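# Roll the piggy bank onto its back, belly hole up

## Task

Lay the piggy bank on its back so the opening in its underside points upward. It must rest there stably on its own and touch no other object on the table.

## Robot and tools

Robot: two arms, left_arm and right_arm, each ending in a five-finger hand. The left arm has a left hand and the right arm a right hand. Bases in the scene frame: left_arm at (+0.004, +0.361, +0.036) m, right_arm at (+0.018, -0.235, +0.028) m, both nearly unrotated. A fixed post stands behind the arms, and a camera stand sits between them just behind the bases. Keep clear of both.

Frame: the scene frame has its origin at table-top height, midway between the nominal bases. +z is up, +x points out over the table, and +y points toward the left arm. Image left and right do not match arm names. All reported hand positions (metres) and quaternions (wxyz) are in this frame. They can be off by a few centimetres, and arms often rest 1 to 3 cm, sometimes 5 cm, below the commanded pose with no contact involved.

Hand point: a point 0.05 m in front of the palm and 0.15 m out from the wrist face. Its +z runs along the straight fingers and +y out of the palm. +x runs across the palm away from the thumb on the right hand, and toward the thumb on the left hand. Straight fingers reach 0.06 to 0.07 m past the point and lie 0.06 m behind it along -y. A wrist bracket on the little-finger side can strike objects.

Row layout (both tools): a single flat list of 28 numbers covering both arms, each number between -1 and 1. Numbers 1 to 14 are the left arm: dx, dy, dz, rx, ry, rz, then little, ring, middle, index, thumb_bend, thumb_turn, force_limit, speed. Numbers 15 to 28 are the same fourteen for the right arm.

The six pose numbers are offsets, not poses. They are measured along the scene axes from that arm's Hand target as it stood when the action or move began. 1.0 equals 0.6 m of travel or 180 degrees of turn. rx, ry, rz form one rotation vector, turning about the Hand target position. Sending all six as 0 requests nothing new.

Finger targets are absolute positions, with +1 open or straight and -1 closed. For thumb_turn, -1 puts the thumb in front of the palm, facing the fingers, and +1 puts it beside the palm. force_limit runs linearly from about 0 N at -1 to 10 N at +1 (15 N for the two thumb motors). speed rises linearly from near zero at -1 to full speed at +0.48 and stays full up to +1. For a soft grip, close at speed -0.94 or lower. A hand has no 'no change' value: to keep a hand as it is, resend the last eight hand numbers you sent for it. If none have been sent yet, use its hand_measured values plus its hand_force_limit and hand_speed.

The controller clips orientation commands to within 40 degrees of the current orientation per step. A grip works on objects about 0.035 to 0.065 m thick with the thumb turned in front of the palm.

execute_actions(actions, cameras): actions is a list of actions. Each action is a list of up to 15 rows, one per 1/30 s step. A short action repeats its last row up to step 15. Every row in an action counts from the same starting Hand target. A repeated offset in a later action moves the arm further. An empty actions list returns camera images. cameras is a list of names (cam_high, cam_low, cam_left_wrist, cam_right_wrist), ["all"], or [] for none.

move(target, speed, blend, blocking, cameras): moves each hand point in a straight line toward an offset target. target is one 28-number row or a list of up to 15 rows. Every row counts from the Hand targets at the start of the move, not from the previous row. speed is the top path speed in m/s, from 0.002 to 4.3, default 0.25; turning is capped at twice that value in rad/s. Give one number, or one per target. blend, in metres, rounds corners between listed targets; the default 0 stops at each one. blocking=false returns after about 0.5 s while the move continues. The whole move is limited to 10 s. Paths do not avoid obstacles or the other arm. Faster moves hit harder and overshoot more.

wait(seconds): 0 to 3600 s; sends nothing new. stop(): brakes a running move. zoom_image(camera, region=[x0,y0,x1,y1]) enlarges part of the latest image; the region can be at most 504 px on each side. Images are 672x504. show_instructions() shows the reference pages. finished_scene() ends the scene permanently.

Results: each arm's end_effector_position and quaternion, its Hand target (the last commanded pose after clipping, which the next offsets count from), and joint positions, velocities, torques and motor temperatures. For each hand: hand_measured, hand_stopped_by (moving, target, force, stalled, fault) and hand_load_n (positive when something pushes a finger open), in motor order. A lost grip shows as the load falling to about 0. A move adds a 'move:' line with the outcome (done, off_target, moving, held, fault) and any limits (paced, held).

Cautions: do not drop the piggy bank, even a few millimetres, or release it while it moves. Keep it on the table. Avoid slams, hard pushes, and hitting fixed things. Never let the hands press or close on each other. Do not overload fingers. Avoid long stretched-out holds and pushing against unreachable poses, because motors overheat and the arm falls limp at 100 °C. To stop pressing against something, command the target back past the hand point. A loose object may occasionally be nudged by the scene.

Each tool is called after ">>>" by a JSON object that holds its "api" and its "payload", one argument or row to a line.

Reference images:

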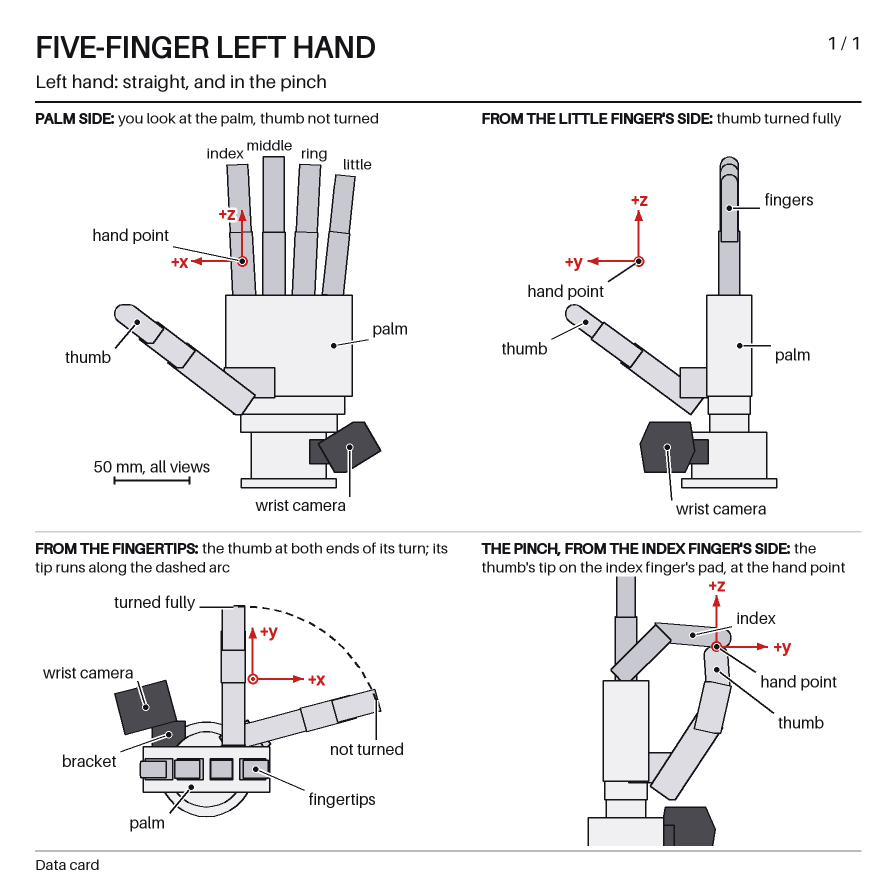

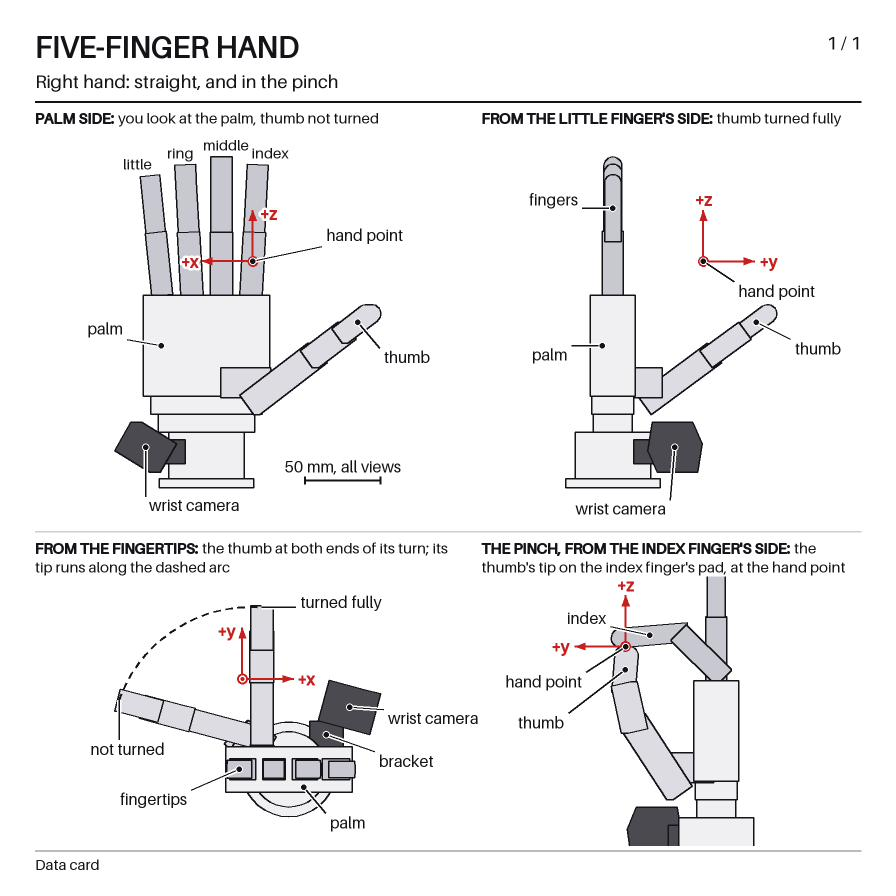

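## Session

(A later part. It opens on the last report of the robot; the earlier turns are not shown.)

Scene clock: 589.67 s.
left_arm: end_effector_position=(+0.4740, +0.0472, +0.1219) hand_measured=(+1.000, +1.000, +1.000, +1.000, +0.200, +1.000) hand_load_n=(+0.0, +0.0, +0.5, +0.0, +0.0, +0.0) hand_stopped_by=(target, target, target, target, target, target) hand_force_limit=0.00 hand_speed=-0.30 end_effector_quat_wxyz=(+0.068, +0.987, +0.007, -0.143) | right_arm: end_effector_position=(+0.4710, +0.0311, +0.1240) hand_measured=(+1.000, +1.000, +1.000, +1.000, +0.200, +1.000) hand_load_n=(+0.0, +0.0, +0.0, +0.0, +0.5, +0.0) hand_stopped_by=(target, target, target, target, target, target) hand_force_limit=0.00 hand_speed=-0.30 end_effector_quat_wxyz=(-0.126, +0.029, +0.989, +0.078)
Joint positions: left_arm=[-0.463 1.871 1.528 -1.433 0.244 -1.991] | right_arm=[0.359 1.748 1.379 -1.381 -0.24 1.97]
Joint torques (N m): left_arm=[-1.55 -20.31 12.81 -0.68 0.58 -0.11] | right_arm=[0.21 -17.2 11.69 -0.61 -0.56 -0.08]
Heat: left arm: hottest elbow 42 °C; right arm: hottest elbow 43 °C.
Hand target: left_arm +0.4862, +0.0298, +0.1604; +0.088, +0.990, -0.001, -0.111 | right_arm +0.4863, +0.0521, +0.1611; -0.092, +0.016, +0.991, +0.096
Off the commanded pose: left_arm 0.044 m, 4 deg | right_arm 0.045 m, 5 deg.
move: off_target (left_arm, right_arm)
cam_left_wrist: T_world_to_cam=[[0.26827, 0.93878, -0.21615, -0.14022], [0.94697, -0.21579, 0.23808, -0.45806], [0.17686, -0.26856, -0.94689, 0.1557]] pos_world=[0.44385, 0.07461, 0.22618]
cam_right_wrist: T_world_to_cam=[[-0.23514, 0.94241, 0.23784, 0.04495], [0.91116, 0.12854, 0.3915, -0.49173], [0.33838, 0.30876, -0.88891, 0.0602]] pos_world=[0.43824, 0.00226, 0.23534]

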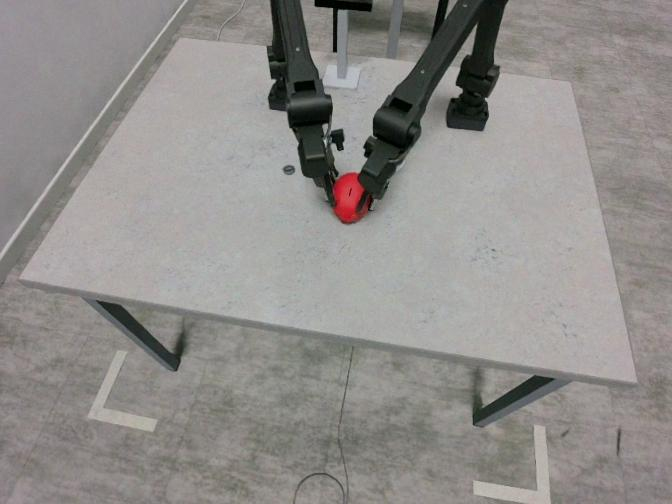

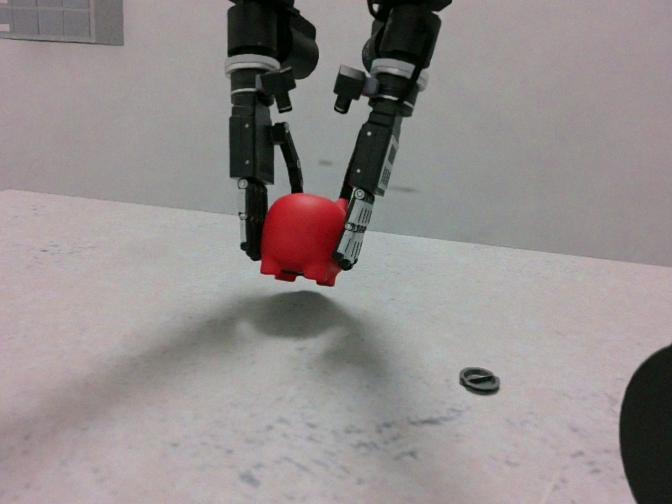

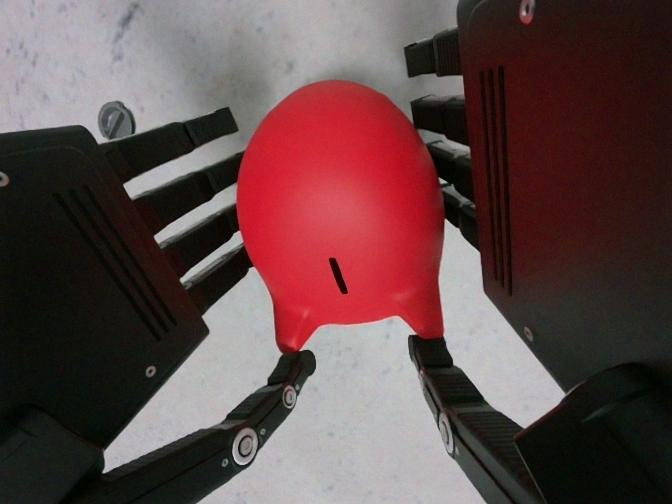

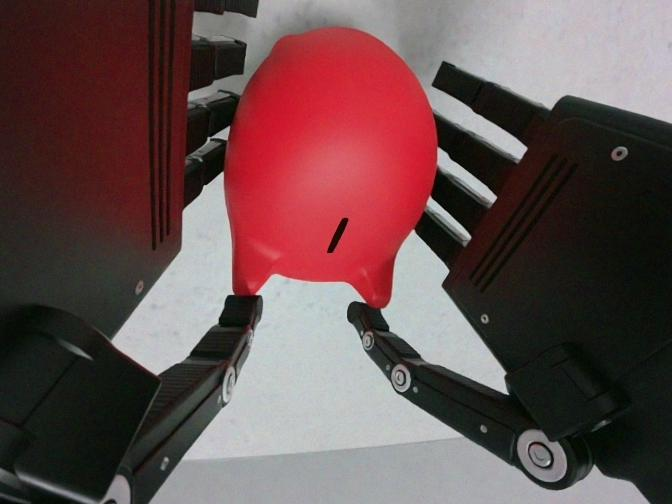

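>>> {"api": "move", "payload": {
  "target": [
    [0.02,0,0.06,0,0,0, 1, 1, 1, 1, 0.2, 1, 0, -0.3, 0.02,0,0.06, 0,0,0, 1, 1, 1, 1, 0.2, 1, 0, -0.3]
  ],
  "speed": 0.05,
  "cameras": ["cam_low"]
}}

Scene clock: 594.20 s.
left_arm: end_effector_position=(+0.4854, +0.0471, +0.1589) hand_measured=(+1.000, +1.000, +1.000, +1.000, +0.200, +1.000) hand_load_n=(+0.0, +0.0, +0.5, +0.0, +0.5, +0.0) hand_stopped_by=(target, target, target, target, target, target) hand_force_limit=0.00 hand_speed=-0.30 end_effector_quat_wxyz=(+0.064, +0.988, +0.010, -0.143) | right_arm: end_effector_position=(+0.4826, +0.0336, +0.1604) hand_measured=(+1.000, +1.000, +1.000, +1.000, +0.200, +1.000) hand_load_n=(+0.0, +0.0, +0.0, +0.0, +0.5, +0.0) hand_stopped_by=(target, target, target, target, target, target) hand_force_limit=0.00 hand_speed=-0.30 end_effector_quat_wxyz=(-0.125, +0.028, +0.989, +0.073)
Joint positions: left_arm=[-0.457 1.871 1.631 -1.541 0.236 -1.991] | right_arm=[0.36 1.748 1.482 -1.485 -0.229 1.97]
Joint torques (N m): left_arm=[-1.2 -19.31 13.56 -0.43 0.79 0] | right_arm=[-0.38 -16.85 12.18 -0.49 -0.87 -0.15]
Heat: left arm: hottest elbow 42 °C; right arm: hottest elbow 44 °C.
Hand target: left_arm +0.4982, +0.0298, +0.1965; +0.087, +0.990, -0.001, -0.111 | right_arm +0.4983, +0.0523, +0.1971; -0.092, +0.016, +0.991, +0.096
Off the commanded pose: left_arm 0.043 m, 5 deg | right_arm 0.044 m, 5 deg.
move: off_target (left_arm, right_arm)

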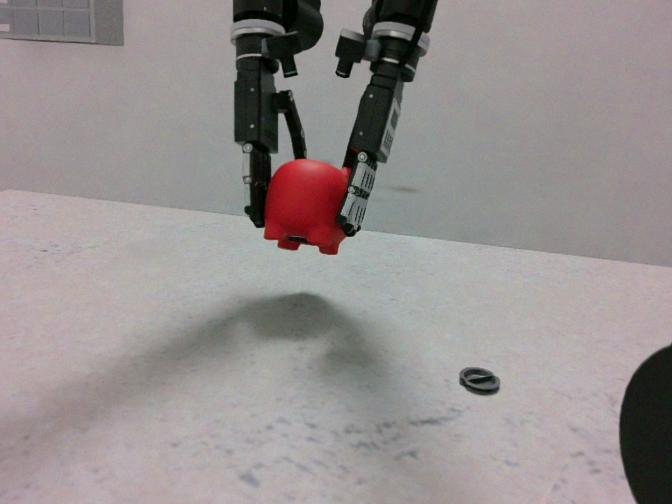

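>>> {"api": "move", "payload": {
  "target": [
    [0,0,0,0,0,0, 1, 1, 1, 1, 1.0, 1, 0, -0.85, 0,0,0, 0,0,0, 1, 1, 1, 1, 1.0, 1, 0, -0.85]
  ],
  "speed": 0.05,
  "cameras": ["all"]
}}

Scene clock: 600.90 s.
left_arm: end_effector_position=(+0.4854, +0.0471, +0.1589) hand_measured=(+1.000, +1.000, +1.000, +1.000, +1.000, +1.000) hand_load_n=(+0.0, +0.0, +0.0, +0.0, +0.0, +0.0) hand_stopped_by=(target, target, target, target, target, target) hand_force_limit=0.00 hand_speed=-0.85 end_effector_quat_wxyz=(+0.064, +0.988, +0.010, -0.143) | right_arm: end_effector_position=(+0.4827, +0.0335, +0.1604) hand_measured=(+1.000, +1.000, +1.000, +1.000, +1.000, +1.000) hand_load_n=(+0.0, +0.0, +0.0, +0.0, +0.0, +0.0) hand_stopped_by=(target, target, target, target, target, target) hand_force_limit=0.00 hand_speed=-0.85 end_effector_quat_wxyz=(-0.125, +0.028, +0.989, +0.073)
Joint positions: left_arm=[-0.457 1.871 1.631 -1.541 0.236 -1.991] | right_arm=[0.359 1.748 1.482 -1.485 -0.229 1.97]
Joint torques (N m): left_arm=[-1.44 -19.43 13.5 -0.55 0.78 -0.04] | right_arm=[-0.38 -16.85 12.19 -0.49 -0.87 -0.15]
Heat: left arm: hottest elbow 42 °C; right arm: hottest elbow 43 °C.
Hand target: left_arm +0.4982, +0.0298, +0.1965; +0.087, +0.990, -0.001, -0.111 | right_arm +0.4984, +0.0522, +0.1971; -0.092, +0.016, +0.991, +0.096
Off the commanded pose: left_arm 0.043 m, 5 deg | right_arm 0.044 m, 5 deg.
move: done
cam_left_wrist: T_world_to_cam=[[0.26407, 0.94175, -0.20828, -0.1345], [0.94814, -0.21386, 0.23513, -0.47789], [0.17689, -0.25958, -0.94939, 0.18867]] pos_world=[0.45525, 0.07343, 0.26347]
cam_right_wrist: T_world_to_cam=[[-0.23759, 0.94434, 0.22755, 0.03959], [0.90987, 0.13434, 0.39254, -0.51671], [0.34012, 0.30031, -0.89114, 0.08767]] pos_world=[0.44973, 0.0057, 0.27194]

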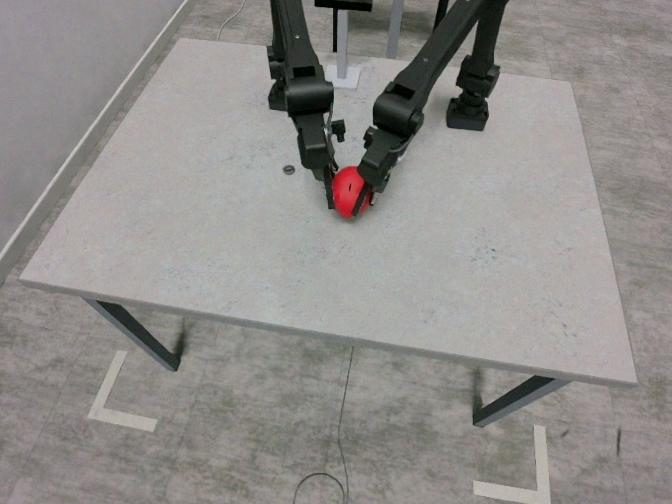

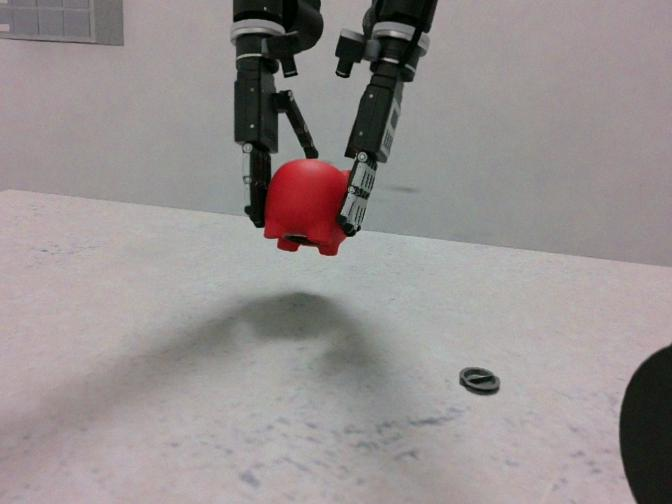

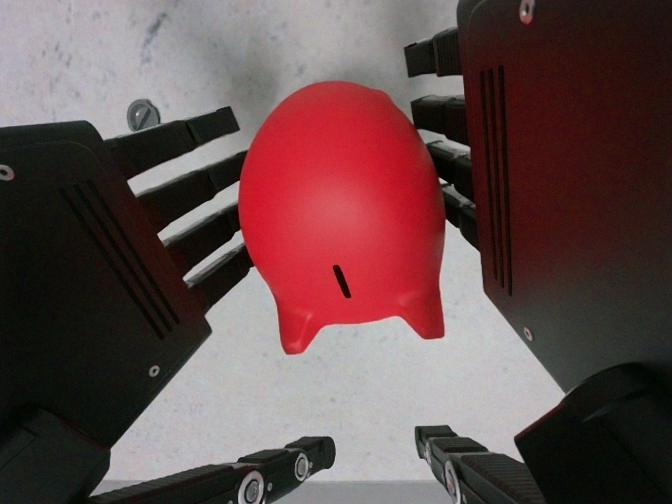

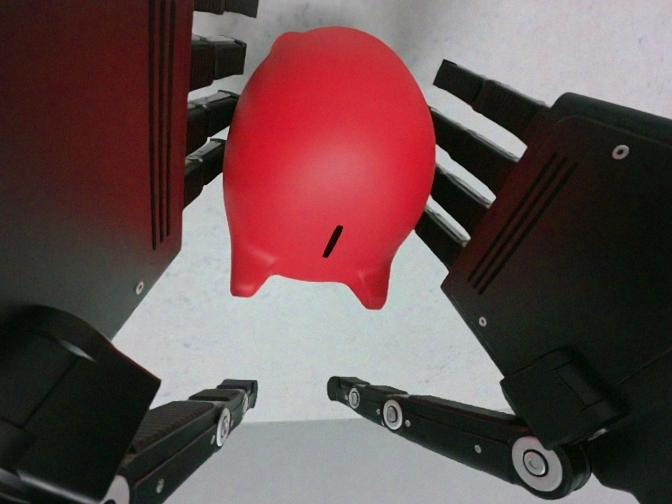

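>>> {"api": "move", "payload": {
  "target": [
    [0.0,0,-0.075,0,0,0, 1, 1, 1, 1, 1.0, 1, 0, -0.5, 0.0,0,-0.075, 0,0,0, 1, 1, 1, 1, 1.0, 1, 0, -0.5]
  ],
  "speed": 0.05,
  "cameras": ["all"]
}}

Scene clock: 650.87 s.
left_arm: end_effector_position=(+0.4951, +0.0498, +0.1454) hand_measured=(+1.000, +1.000, +1.000, +1.000, +1.000, +1.000) hand_load_n=(+0.0, +0.0, +0.0, +0.0, +0.0, +0.5) hand_stopped_by=(target, target, target, target, target, target) hand_force_limit=0.00 hand_speed=-0.50 end_effector_quat_wxyz=(+0.070, +0.990, +0.011, -0.123) | right_arm: end_effector_position=(+0.4944, +0.0366, +0.1464) hand_measured=(+1.000, +1.000, +1.000, +1.000, +1.000, +1.000) hand_load_n=(+0.0, +0.0, +0.5, +0.0, +0.0, +0.0) hand_stopped_by=(target, target, target, target, target, target) hand_force_limit=0.00 hand_speed=-0.50 end_effector_quat_wxyz=(-0.104, +0.026, +0.991, +0.077)
Joint positions: left_arm=[-0.449 1.871 1.596 -1.465 0.228 -1.991] | right_arm=[0.36 1.761 1.462 -1.41 -0.221 1.97]
Joint torques (N m): left_arm=[-1.49 -17.03 10.02 0.64 1.06 -0.02] | right_arm=[-0.38 -15.38 7.82 0.79 -1.11 -0.15]
Heat: left arm: hottest elbow 44 °C; right arm: hottest elbow 45 °C.
Hand target: left_arm +0.4982, +0.0298, +0.1514; +0.087, +0.990, -0.001, -0.111 | right_arm +0.4982, +0.0523, +0.1521; -0.092, +0.016, +0.991, +0.096
Off the commanded pose: left_arm 0.021 m, 3 deg | right_arm 0.017 m, 3 deg.
move: off_target (left_arm, right_arm)
cam_left_wrist: T_world_to_cam=[[0.26568, 0.94168, -0.20651, -0.14349], [0.93931, -0.20463, 0.27536, -0.48529], [0.21704, -0.26713, -0.9389, 0.15375]] pos_world=[0.46059, 0.07689, 0.24835]
cam_right_wrist: T_world_to_cam=[[-0.24873, 0.94221, 0.22443, 0.04869], [0.89216, 0.13267, 0.43179, -0.51918], [0.37706, 0.30763, -0.87361, 0.04921]] pos_world=[0.45675, 0.00786, 0.25624]

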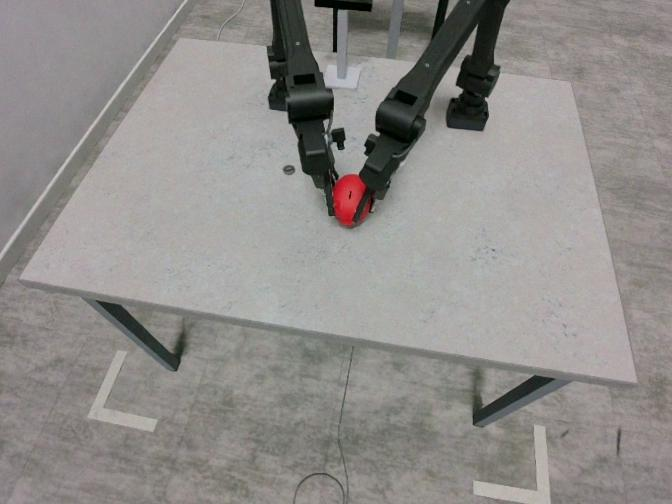

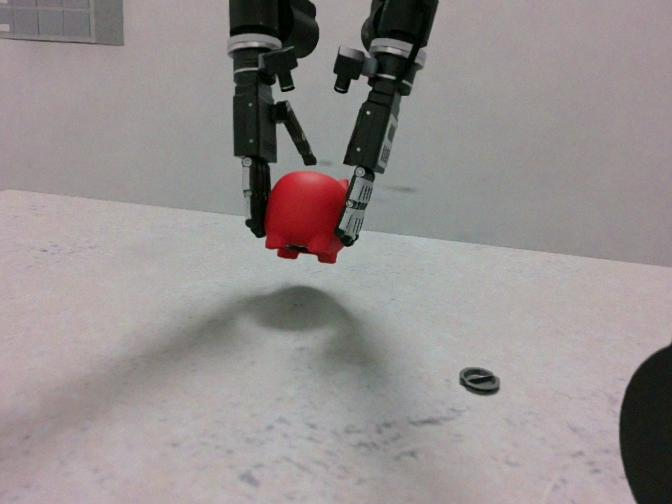

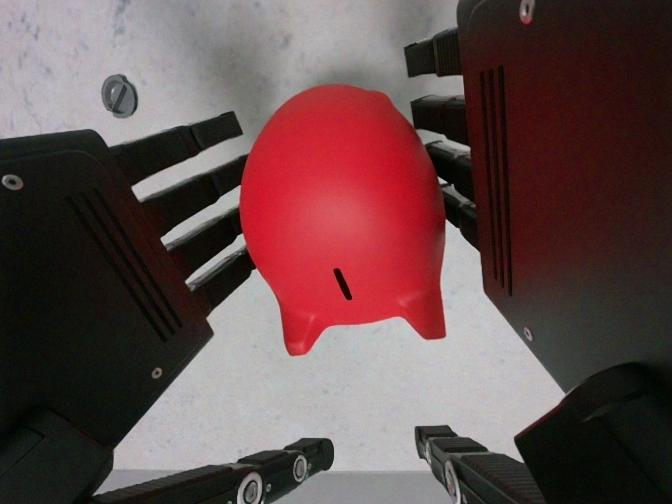

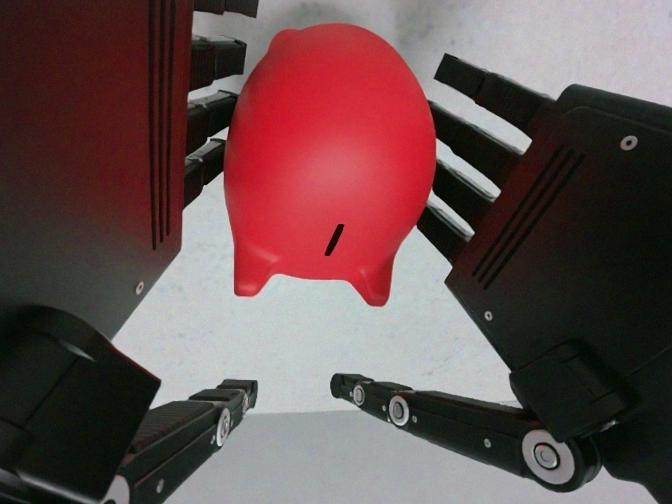

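>>> {"api": "move", "payload": {
  "target": [
    [-0.015,0,-0.05,0,0,0, 1, 1, 1, 1, 1.0, 1, 0, -0.5, -0.015,0,-0.05, 0,0,0, 1, 1, 1, 1, 1.0, 1, 0, -0.5]
  ],
  "speed": 0.05,
  "cameras": ["all"]
}}

>>> {"api": "zoom_image", "payload": {
  "camera": "cam_low",
  "region": [200, 140, 400, 310]
}}

Scene clock: 655.80 s.
left_arm: end_effector_position=(+0.4890, +0.0511, +0.1180) hand_measured=(+1.000, +1.000, +1.000, +1.000, +1.000, +1.000) hand_load_n=(+0.0, +0.0, +0.0, +0.0, +0.0, +0.0) hand_stopped_by=(target, target, target, target, target, target) hand_force_limit=0.00 hand_speed=-0.50 end_effector_quat_wxyz=(+0.073, +0.990, +0.011, -0.119) | right_arm: end_effector_position=(+0.4883, +0.0357, +0.1191) hand_measured=(+1.000, +1.000, +1.000, +1.000, +1.000, +1.000) hand_load_n=(+0.5, +0.0, +0.0, +0.0, +0.0, +0.0) hand_stopped_by=(target, target, target, target, target, target) hand_force_limit=0.00 hand_speed=-0.50 end_effector_quat_wxyz=(-0.101, +0.025, +0.991, +0.082)
Joint positions: left_arm=[-0.45 1.871 1.52 -1.378 0.232 -1.993] | right_arm=[0.36 1.763 1.388 -1.322 -0.229 1.97]
Joint torques (N m): left_arm=[-2.26 -16.5 9.55 0.57 0.95 -0.1] | right_arm=[0.09 -14.92 7.46 0.66 -0.9 -0.09]
Heat: left arm: hottest elbow 44 °C; right arm: hottest elbow 45 °C.
Hand target: left_arm +0.4893, +0.0297, +0.1216; +0.088, +0.990, -0.001, -0.111 | right_arm +0.4894, +0.0522, +0.1222; -0.092, +0.016, +0.991, +0.096
Off the commanded pose: left_arm 0.022 m, 2 deg | right_arm 0.017 m, 2 deg.
move: off_target (left_arm, right_arm)
cam_left_wrist: T_world_to_cam=[[0.26604, 0.94053, -0.21126, -0.14838], [0.93745, -0.20139, 0.28395, -0.47207], [0.22452, -0.27359, -0.93527, 0.12602]] pos_world=[0.45372, 0.07897, 0.22056]
cam_right_wrist: T_world_to_cam=[[-0.24935, 0.94001, 0.23281, 0.05344], [0.88929, 0.12708, 0.43934, -0.50108], [0.3834, 0.31658, -0.86763, 0.02375]] pos_world=[0.44982, 0.00592, 0.22831]

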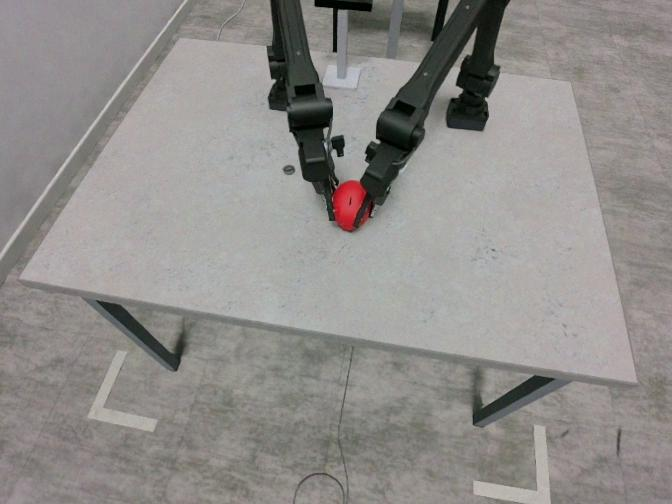

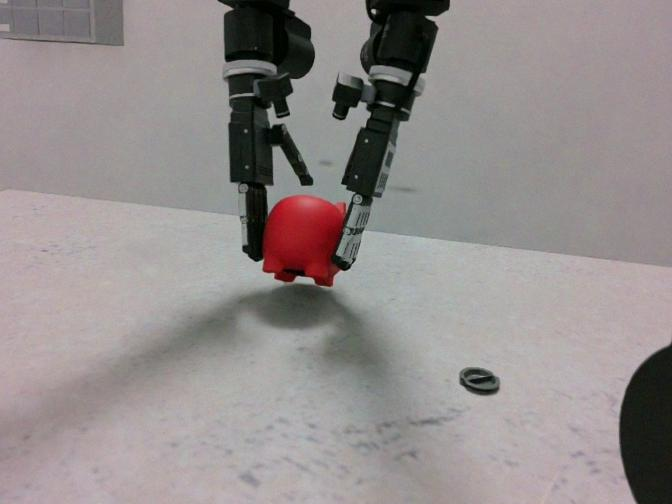

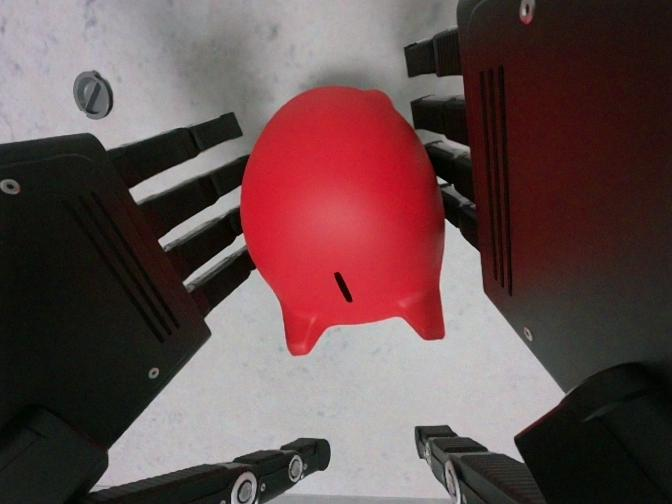

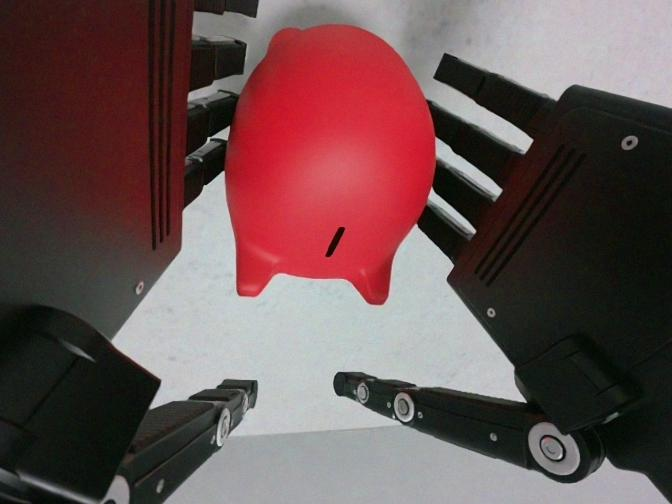

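Scaled by 2.520 from the camera's image (finer frame: 960x720).

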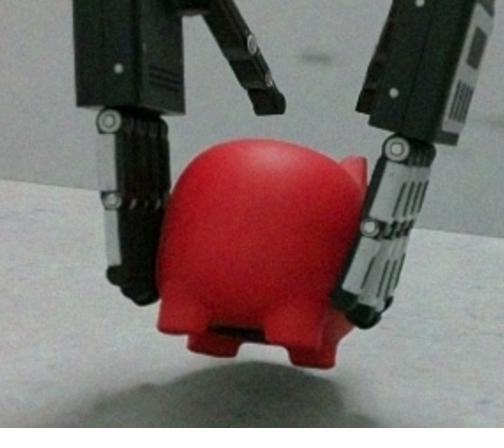

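>>> {"api": "move", "payload": {
  "target": [
    [-0.005,0,-0.035,0,0,0, 1, 1, 1, 1, 1.0, 1, 0, -0.5, -0.005,0,-0.035, 0,0,0, 1, 1, 1, 1, 1.0, 1, 0, -0.5]
  ],
  "speed": 0.05,
  "cameras": ["cam_low","cam_right_wrist"]
}}

>>> {"api": "zoom_image", "payload": {
  "camera": "cam_low",
  "region": [200, 160, 400, 330]
}}

Scene clock: 660.03 s.
left_arm: end_effector_position=(+0.4861, +0.0502, +0.1022) hand_measured=(+1.000, +1.000, +1.000, +1.000, +1.000, +1.000) hand_load_n=(+0.0, +0.0, +0.0, +0.5, +0.0, +0.0) hand_stopped_by=(target, target, target, target, target, target) hand_force_limit=0.00 hand_speed=-0.50 end_effector_quat_wxyz=(+0.075, +0.990, +0.010, -0.117) | right_arm: end_effector_position=(+0.4857, +0.0347, +0.1018) hand_measured=(+1.000, +1.000, +1.000, +1.000, +1.000, +1.000) hand_load_n=(+0.0, +0.0, +0.5, +0.0, +0.0, +0.0) hand_stopped_by=(target, target, target, target, target, target) hand_force_limit=0.00 hand_speed=-0.50 end_effector_quat_wxyz=(-0.099, +0.026, +0.991, +0.084)
Joint positions: left_arm=[-0.453 1.877 1.484 -1.33 0.235 -1.995] | right_arm=[0.359 1.772 1.35 -1.272 -0.23 1.971]
Joint torques (N m): left_arm=[-2.61 -15.79 9.1 0.69 0.92 -0.05] | right_arm=[0.21 -14.33 7.19 0.83 -0.86 -0.09]
Heat: left arm: hottest elbow 43 °C; right arm: hottest elbow 45 °C.
Hand target: left_arm +0.4862, +0.0296, +0.1006; +0.088, +0.990, -0.001, -0.111 | right_arm +0.4864, +0.0524, +0.1012; -0.092, +0.016, +0.991, +0.096
Off the commanded pose: left_arm 0.021 m, 2 deg | right_arm 0.018 m, 2 deg.
move: off_target (left_arm, right_arm)
cam_right_wrist: T_world_to_cam=[[-0.24812, 0.94002, 0.23408, 0.05708], [0.88829, 0.12436, 0.44213, -0.49081], [0.3865, 0.31763, -0.86587, 0.00838]] pos_world=[0.44691, 0.00472, 0.2109]

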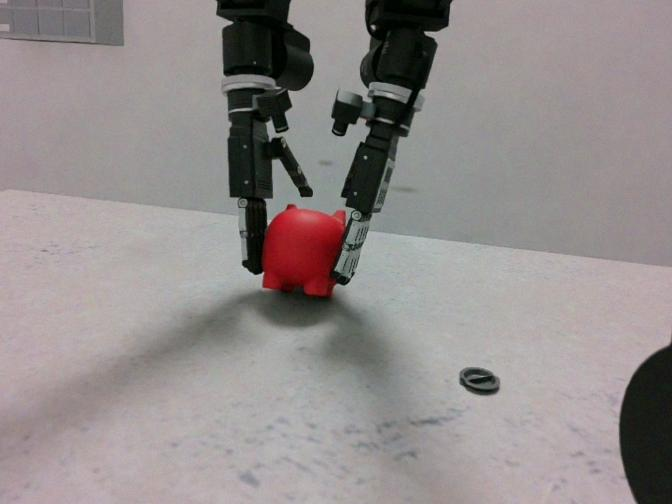

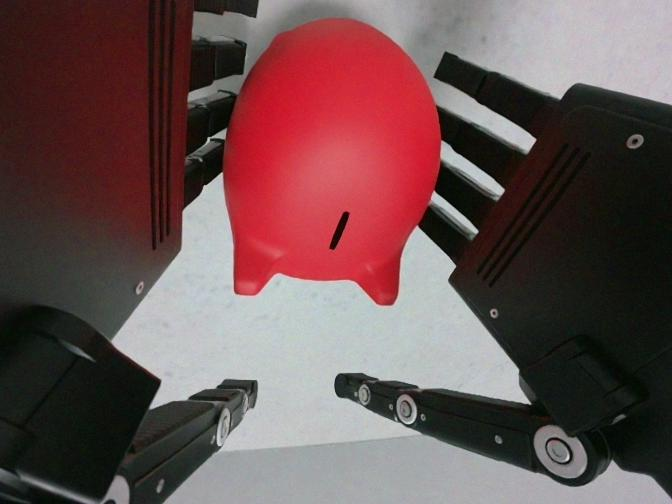

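Scaled by 2.520 from the camera's image (finer frame: 960x720).

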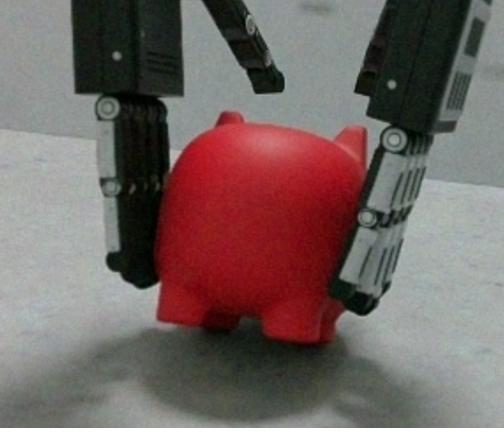

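>>> {"api": "move", "payload": {
  "target": [
    [-0.005,0.02,-0.025,0,0,0, 1, 1, 1, 1, 1.0, 1, 0, -0.5, -0.005,-0.02,-0.025, 0,0,0, 1, 1, 1, 1, 1.0, 1, 0, -0.5]
  ],
  "speed": 0.05,
  "cameras": ["cam_low","cam_right_wrist"]
}}

>>> {"api": "zoom_image", "payload": {
  "camera": "cam_low",
  "region": [200, 160, 400, 330]
}}

Scene clock: 664.07 s.
left_arm: end_effector_position=(+0.4810, +0.0516, +0.0877) hand_measured=(+1.000, +1.000, +1.000, +1.000, +1.000, +1.000) hand_load_n=(+0.0, +0.0, +0.0, +0.0, +0.0, +0.0) hand_stopped_by=(target, target, target, target, target, target) hand_force_limit=0.00 hand_speed=-0.50 end_effector_quat_wxyz=(+0.078, +0.990, +0.011, -0.116) | right_arm: end_effector_position=(+0.4814, +0.0344, +0.0873) hand_measured=(+1.000, +1.000, +1.000, +1.000, +1.000, +1.000) hand_load_n=(+0.0, +0.0, +0.0, +0.0, +0.0, +0.0) hand_stopped_by=(target, target, target, target, target, target) hand_force_limit=0.00 hand_speed=-0.50 end_effector_quat_wxyz=(-0.098, +0.024, +0.991, +0.087)
Joint positions: left_arm=[-0.453 1.878 1.443 -1.284 0.239 -1.995] | right_arm=[0.36 1.776 1.313 -1.225 -0.235 1.968]
Joint torques (N m): left_arm=[-0.91 -15.79 8.75 0.43 0.63 0.07] | right_arm=[-1.14 -14.45 6.76 0.54 -0.61 -0.24]
Heat: left arm: hottest elbow 43 °C; right arm: hottest elbow 45 °C.
Hand target: left_arm +0.4832, +0.0417, +0.0856; +0.088, +0.990, -0.001, -0.111 | right_arm +0.4832, +0.0404, +0.0861; -0.092, +0.016, +0.991, +0.096
Off the commanded pose: left_arm 0.010 m, 2 deg | right_arm 0.006 m, 2 deg.
move: done
cam_right_wrist: T_world_to_cam=[[-0.25144, 0.93762, 0.24011, 0.06077], [0.88647, 0.12351, 0.44601, -0.47998], [0.38853, 0.32499, -0.86222, -0.00395]] pos_world=[0.4423, 0.00358, 0.19608]

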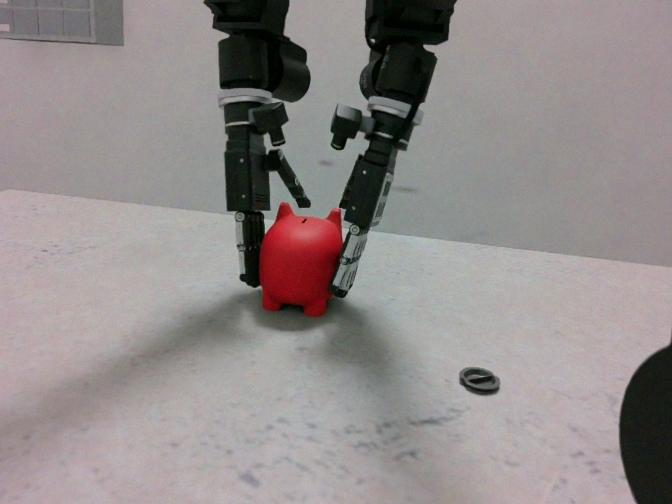

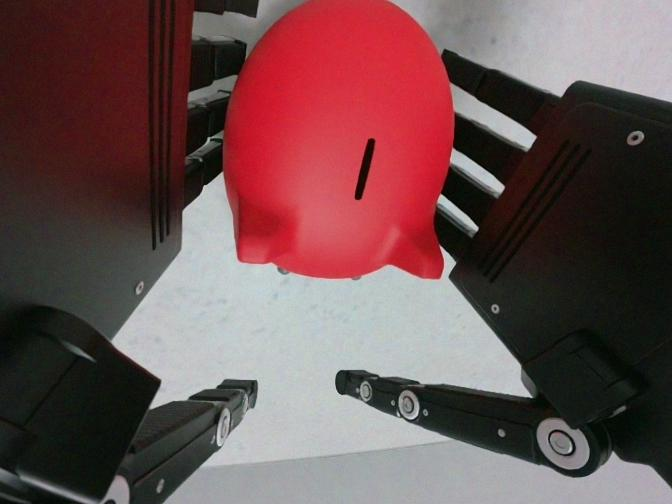

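Scaled by 2.520 from the camera's image (finer frame: 960x720).

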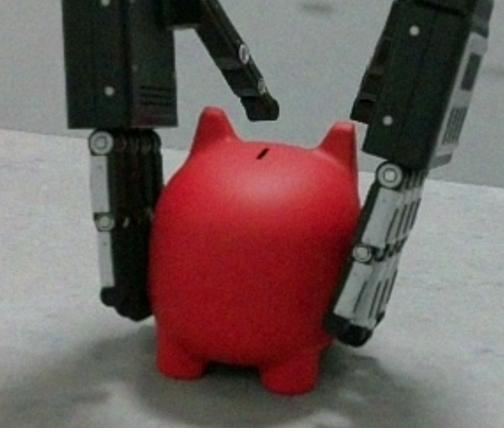

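>>> {"api": "move", "payload": {
  "target": [
    [0,0.075,0.01,0,0,0, 1, 1, 1, 1, 1.0, 1, 0, -0.5, 0,-0.075,0.01, 0,0,0, 1, 1, 1, 1, 1.0, 1, 0, -0.5],
    [-0.062,0.1,0.045,-0.0611,0,0, 1, 1, 1, 1, 1.0, 1, 0, -0.5, -0.062,-0.1,0.045, 0.0611,0,0, 1, 1, 1, 1, 1.0, 1, 0, -0.5],
    [-0.062,0.04,0.045,-0.0611,0,0, 1, 1, 1, 1, 1.0, 1, 0, -0.5, -0.062,-0.04,0.045, 0.0611,0,0, 1, 1, 1, 1, 1.0, 1, 0, -0.5]
  ],
  "speed": 0.08,
  "cameras": ["all"]
}}

>>> {"api": "zoom_image", "payload": {
  "camera": "cam_low",
  "region": [200, 160, 400, 330]
}}

Scene clock: 686.50 s.
left_arm: end_effector_position=(+0.4290, +0.0719, +0.0969) hand_measured=(+1.000, +1.000, +1.000, +1.000, +1.000, +1.000) hand_load_n=(+0.0, +0.0, +0.0, +0.0, +0.0, +0.0) hand_stopped_by=(target, target, target, target, target, target) hand_force_limit=0.00 hand_speed=-0.50 end_effector_quat_wxyz=(+0.173, +0.976, -0.012, -0.134) | right_arm: end_effector_position=(+0.4383, +0.0107, +0.1035) hand_measured=(+1.000, +1.000, +1.000, +1.000, +1.000, +1.000) hand_load_n=(+0.0, +0.0, +0.0, +0.0, -0.5, +0.0) hand_stopped_by=(target, target, target, target, target, target) hand_force_limit=0.00 hand_speed=-0.50 end_effector_quat_wxyz=(-0.109, +0.009, +0.976, +0.186)
Joint positions: left_arm=[-0.387 1.752 1.222 -1.186 0.418 -1.871] | right_arm=[0.266 1.655 1.129 -1.16 -0.421 1.835]
Joint torques (N m): left_arm=[-0.62 -15.97 10.51 0.24 0.36 -0.13] | right_arm=[-0.91 -13.45 7.73 0.23 -0.35 -0.05]
Heat: left arm: hottest elbow 42 °C; right arm: hottest elbow 44 °C.
Hand target: left_arm +0.4461, +0.0657, +0.1125; +0.182, +0.977, -0.011, -0.111 | right_arm +0.4461, +0.0163, +0.1132; -0.093, +0.007, +0.977, +0.190
Off the commanded pose: left_arm 0.024 m, 3 deg | right_arm 0.014 m, 2 deg.
move: off_target (left_arm, right_arm)
cam_left_wrist: T_world_to_cam=[[0.27882, 0.87043, -0.40572, -0.13794], [0.94124, -0.16383, 0.29536, -0.41099], [0.19062, -0.46422, -0.86496, 0.14691]] pos_world=[0.3973, 0.12093, 0.1925]
cam_right_wrist: T_world_to_cam=[[-0.25555, 0.86673, 0.42833, 0.05144], [0.89361, 0.04266, 0.44682, -0.44839], [0.369, 0.49694, -0.78542, 0.03317]] pos_world=[0.40159, -0.04194, 0.20437]

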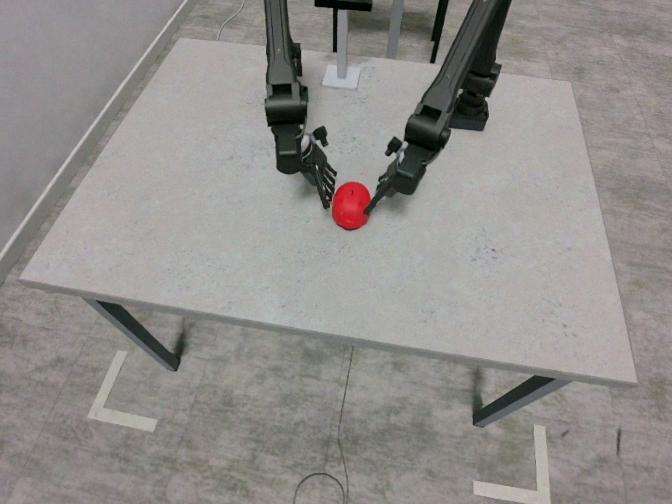

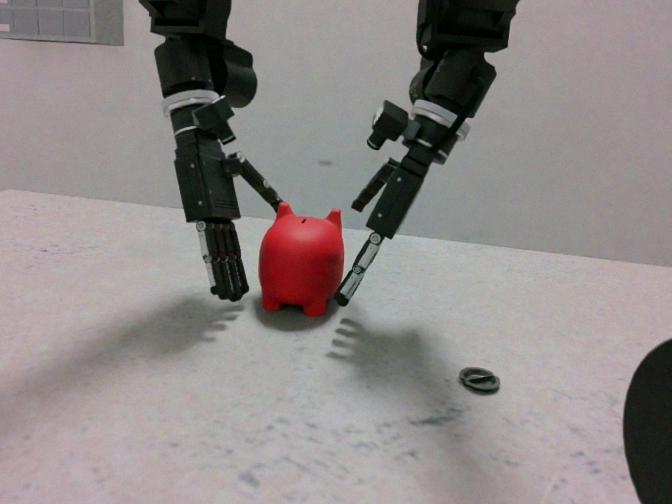

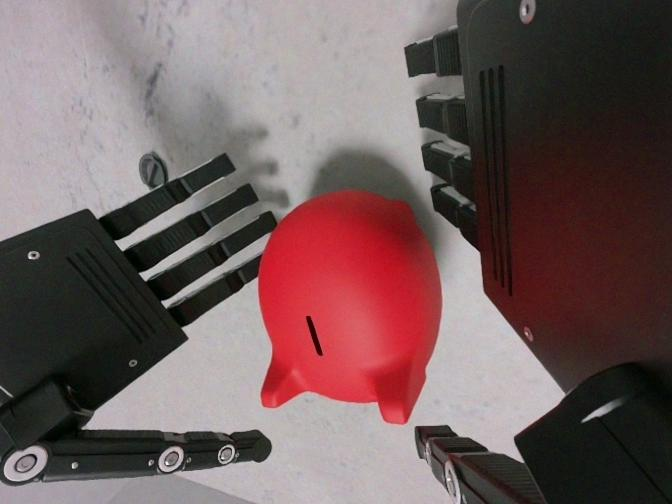

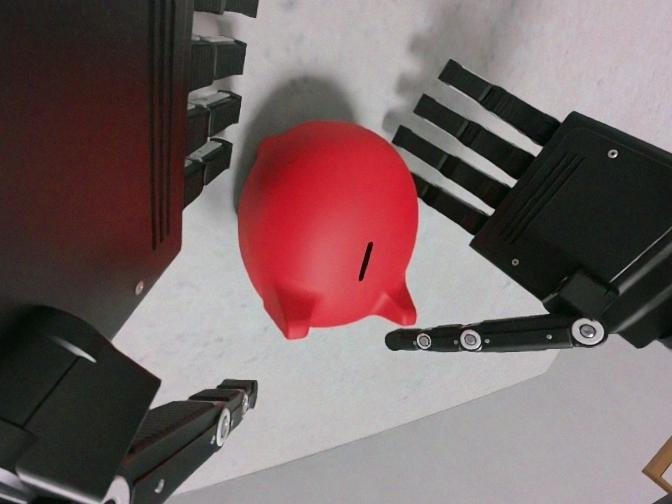

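Scaled by 2.520 from the camera's image (finer frame: 960x720).

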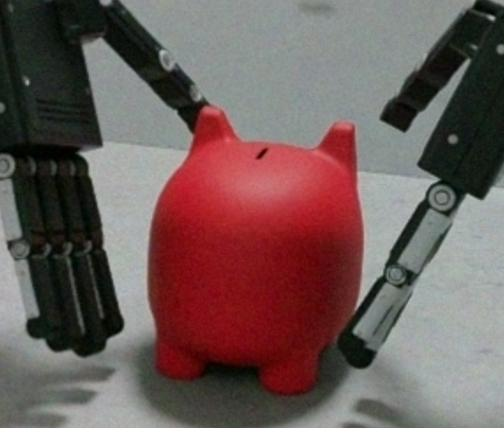

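>>> {"api": "move", "payload": {
  "target": [
    [0.01,-0.075,0,0,0,0, 1, 1, 1, 1, 1.0, 1, 0, -0.5, 0,0.065,0, 0,0,0, 1, 1, 1, 1, 1.0, 1, 0, -0.5]
  ],
  "speed": 0.05,
  "cameras": ["all"]
}}

>>> {"api": "zoom_image", "payload": {
  "camera": "cam_low",
  "region": [200, 160, 400, 330]
}}

Scene clock: 696.40 s.
left_arm: end_effector_position=(+0.4364, +0.0427, +0.0987) hand_measured=(+1.000, +1.000, +1.000, +1.000, +1.000, +1.000) hand_load_n=(+0.0, +0.0, +0.0, +0.0, +0.0, +0.0) hand_stopped_by=(target, target, target, target, target, target) hand_force_limit=0.00 hand_speed=-0.50 end_effector_quat_wxyz=(+0.166, +0.977, +0.004, -0.132) | right_arm: end_effector_position=(+0.4317, +0.0349, +0.0994) hand_measured=(+1.000, +1.000, +1.000, +1.000, +1.000, +1.000) hand_load_n=(+0.0, +0.0, +0.0, +0.0, +0.5, +0.0) hand_stopped_by=(target, target, target, target, target, target) hand_force_limit=0.00 hand_speed=-0.50 end_effector_quat_wxyz=(-0.116, +0.025, +0.977, +0.177)
Joint positions: left_arm=[-0.444 1.776 1.269 -1.177 0.413 -1.968] | right_arm=[0.331 1.658 1.129 -1.141 -0.415 1.935]
Joint torques (N m): left_arm=[-1.67 -13.74 12.22 0.46 0.78 -0.03] | right_arm=[0.32 -12.1 9.78 0.64 -0.74 -0.14]
Heat: left arm: hottest elbow 42 °C; right arm: hottest elbow 43 °C.
Hand target: left_arm +0.4520, +0.0207, +0.1125; +0.182, +0.977, -0.011, -0.111 | right_arm +0.4462, +0.0552, +0.1132; -0.093, +0.007, +0.977, +0.190
Off the commanded pose: left_arm 0.030 m, 4 deg | right_arm 0.029 m, 4 deg.
move: off_target (left_arm, right_arm)
cam_left_wrist: T_world_to_cam=[[0.25194, 0.88546, -0.3905, -0.10431], [0.946, -0.14029, 0.29224, -0.42608], [0.20398, -0.44304, -0.87299, 0.12747]] pos_world=[0.40335, 0.08906, 0.19506]
cam_right_wrist: T_world_to_cam=[[-0.225, 0.88235, 0.41331, 0.01826], [0.90282, 0.02925, 0.42902, -0.44334], [0.36645, 0.46968, -0.80319, 0.02417]] pos_world=[0.39551, -0.0145, 0.20206]

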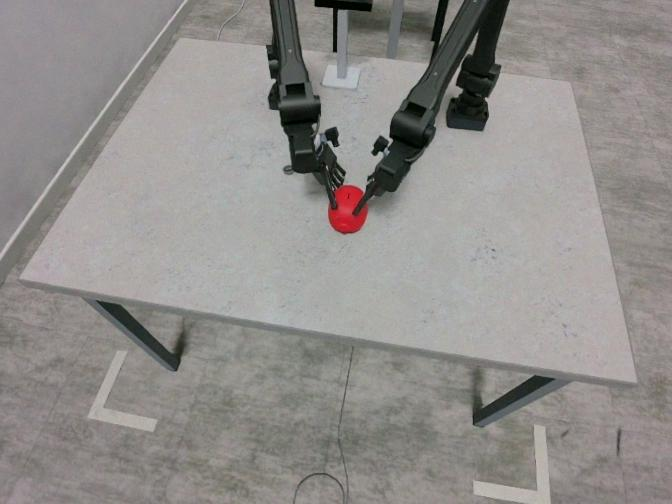

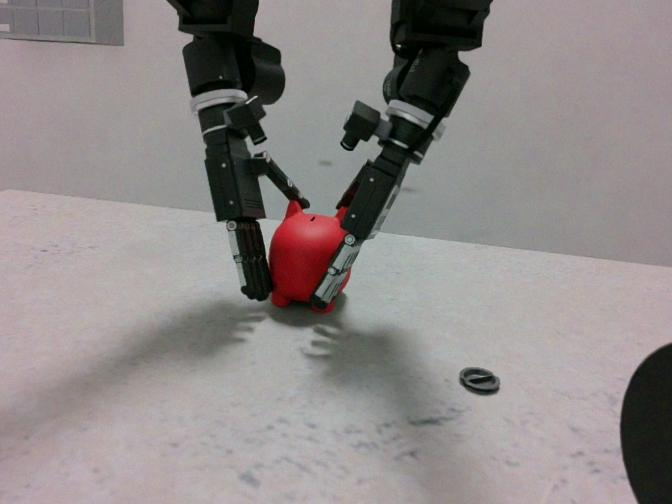

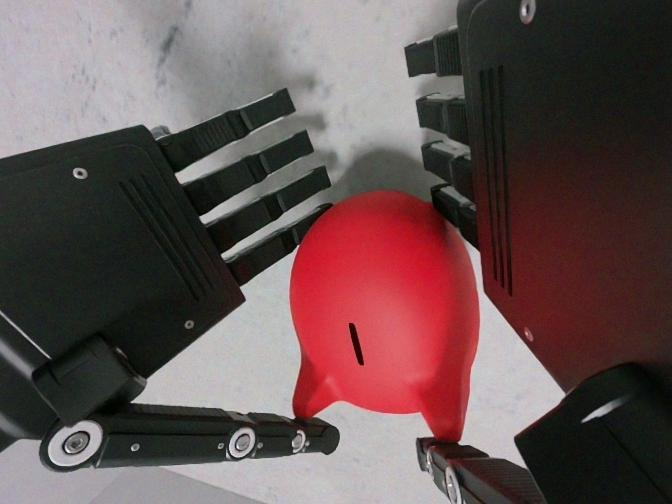

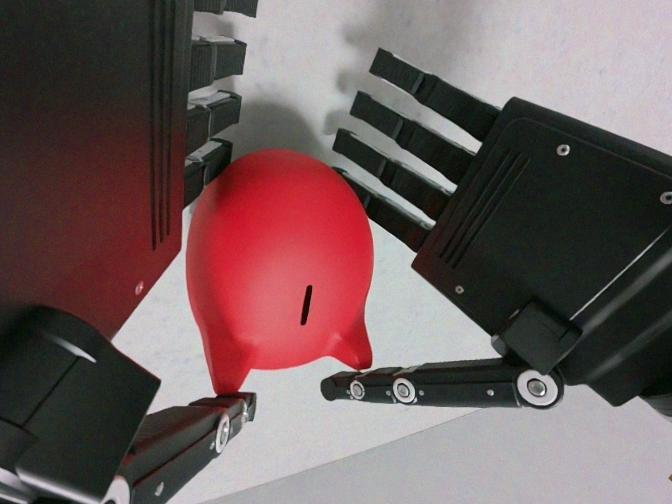

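Scaled by 2.520 from the camera's image (finer frame: 960x720).

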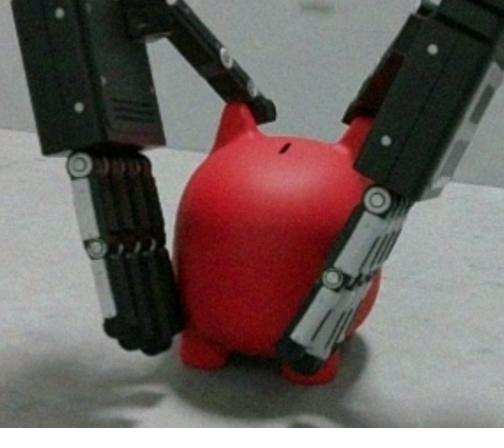

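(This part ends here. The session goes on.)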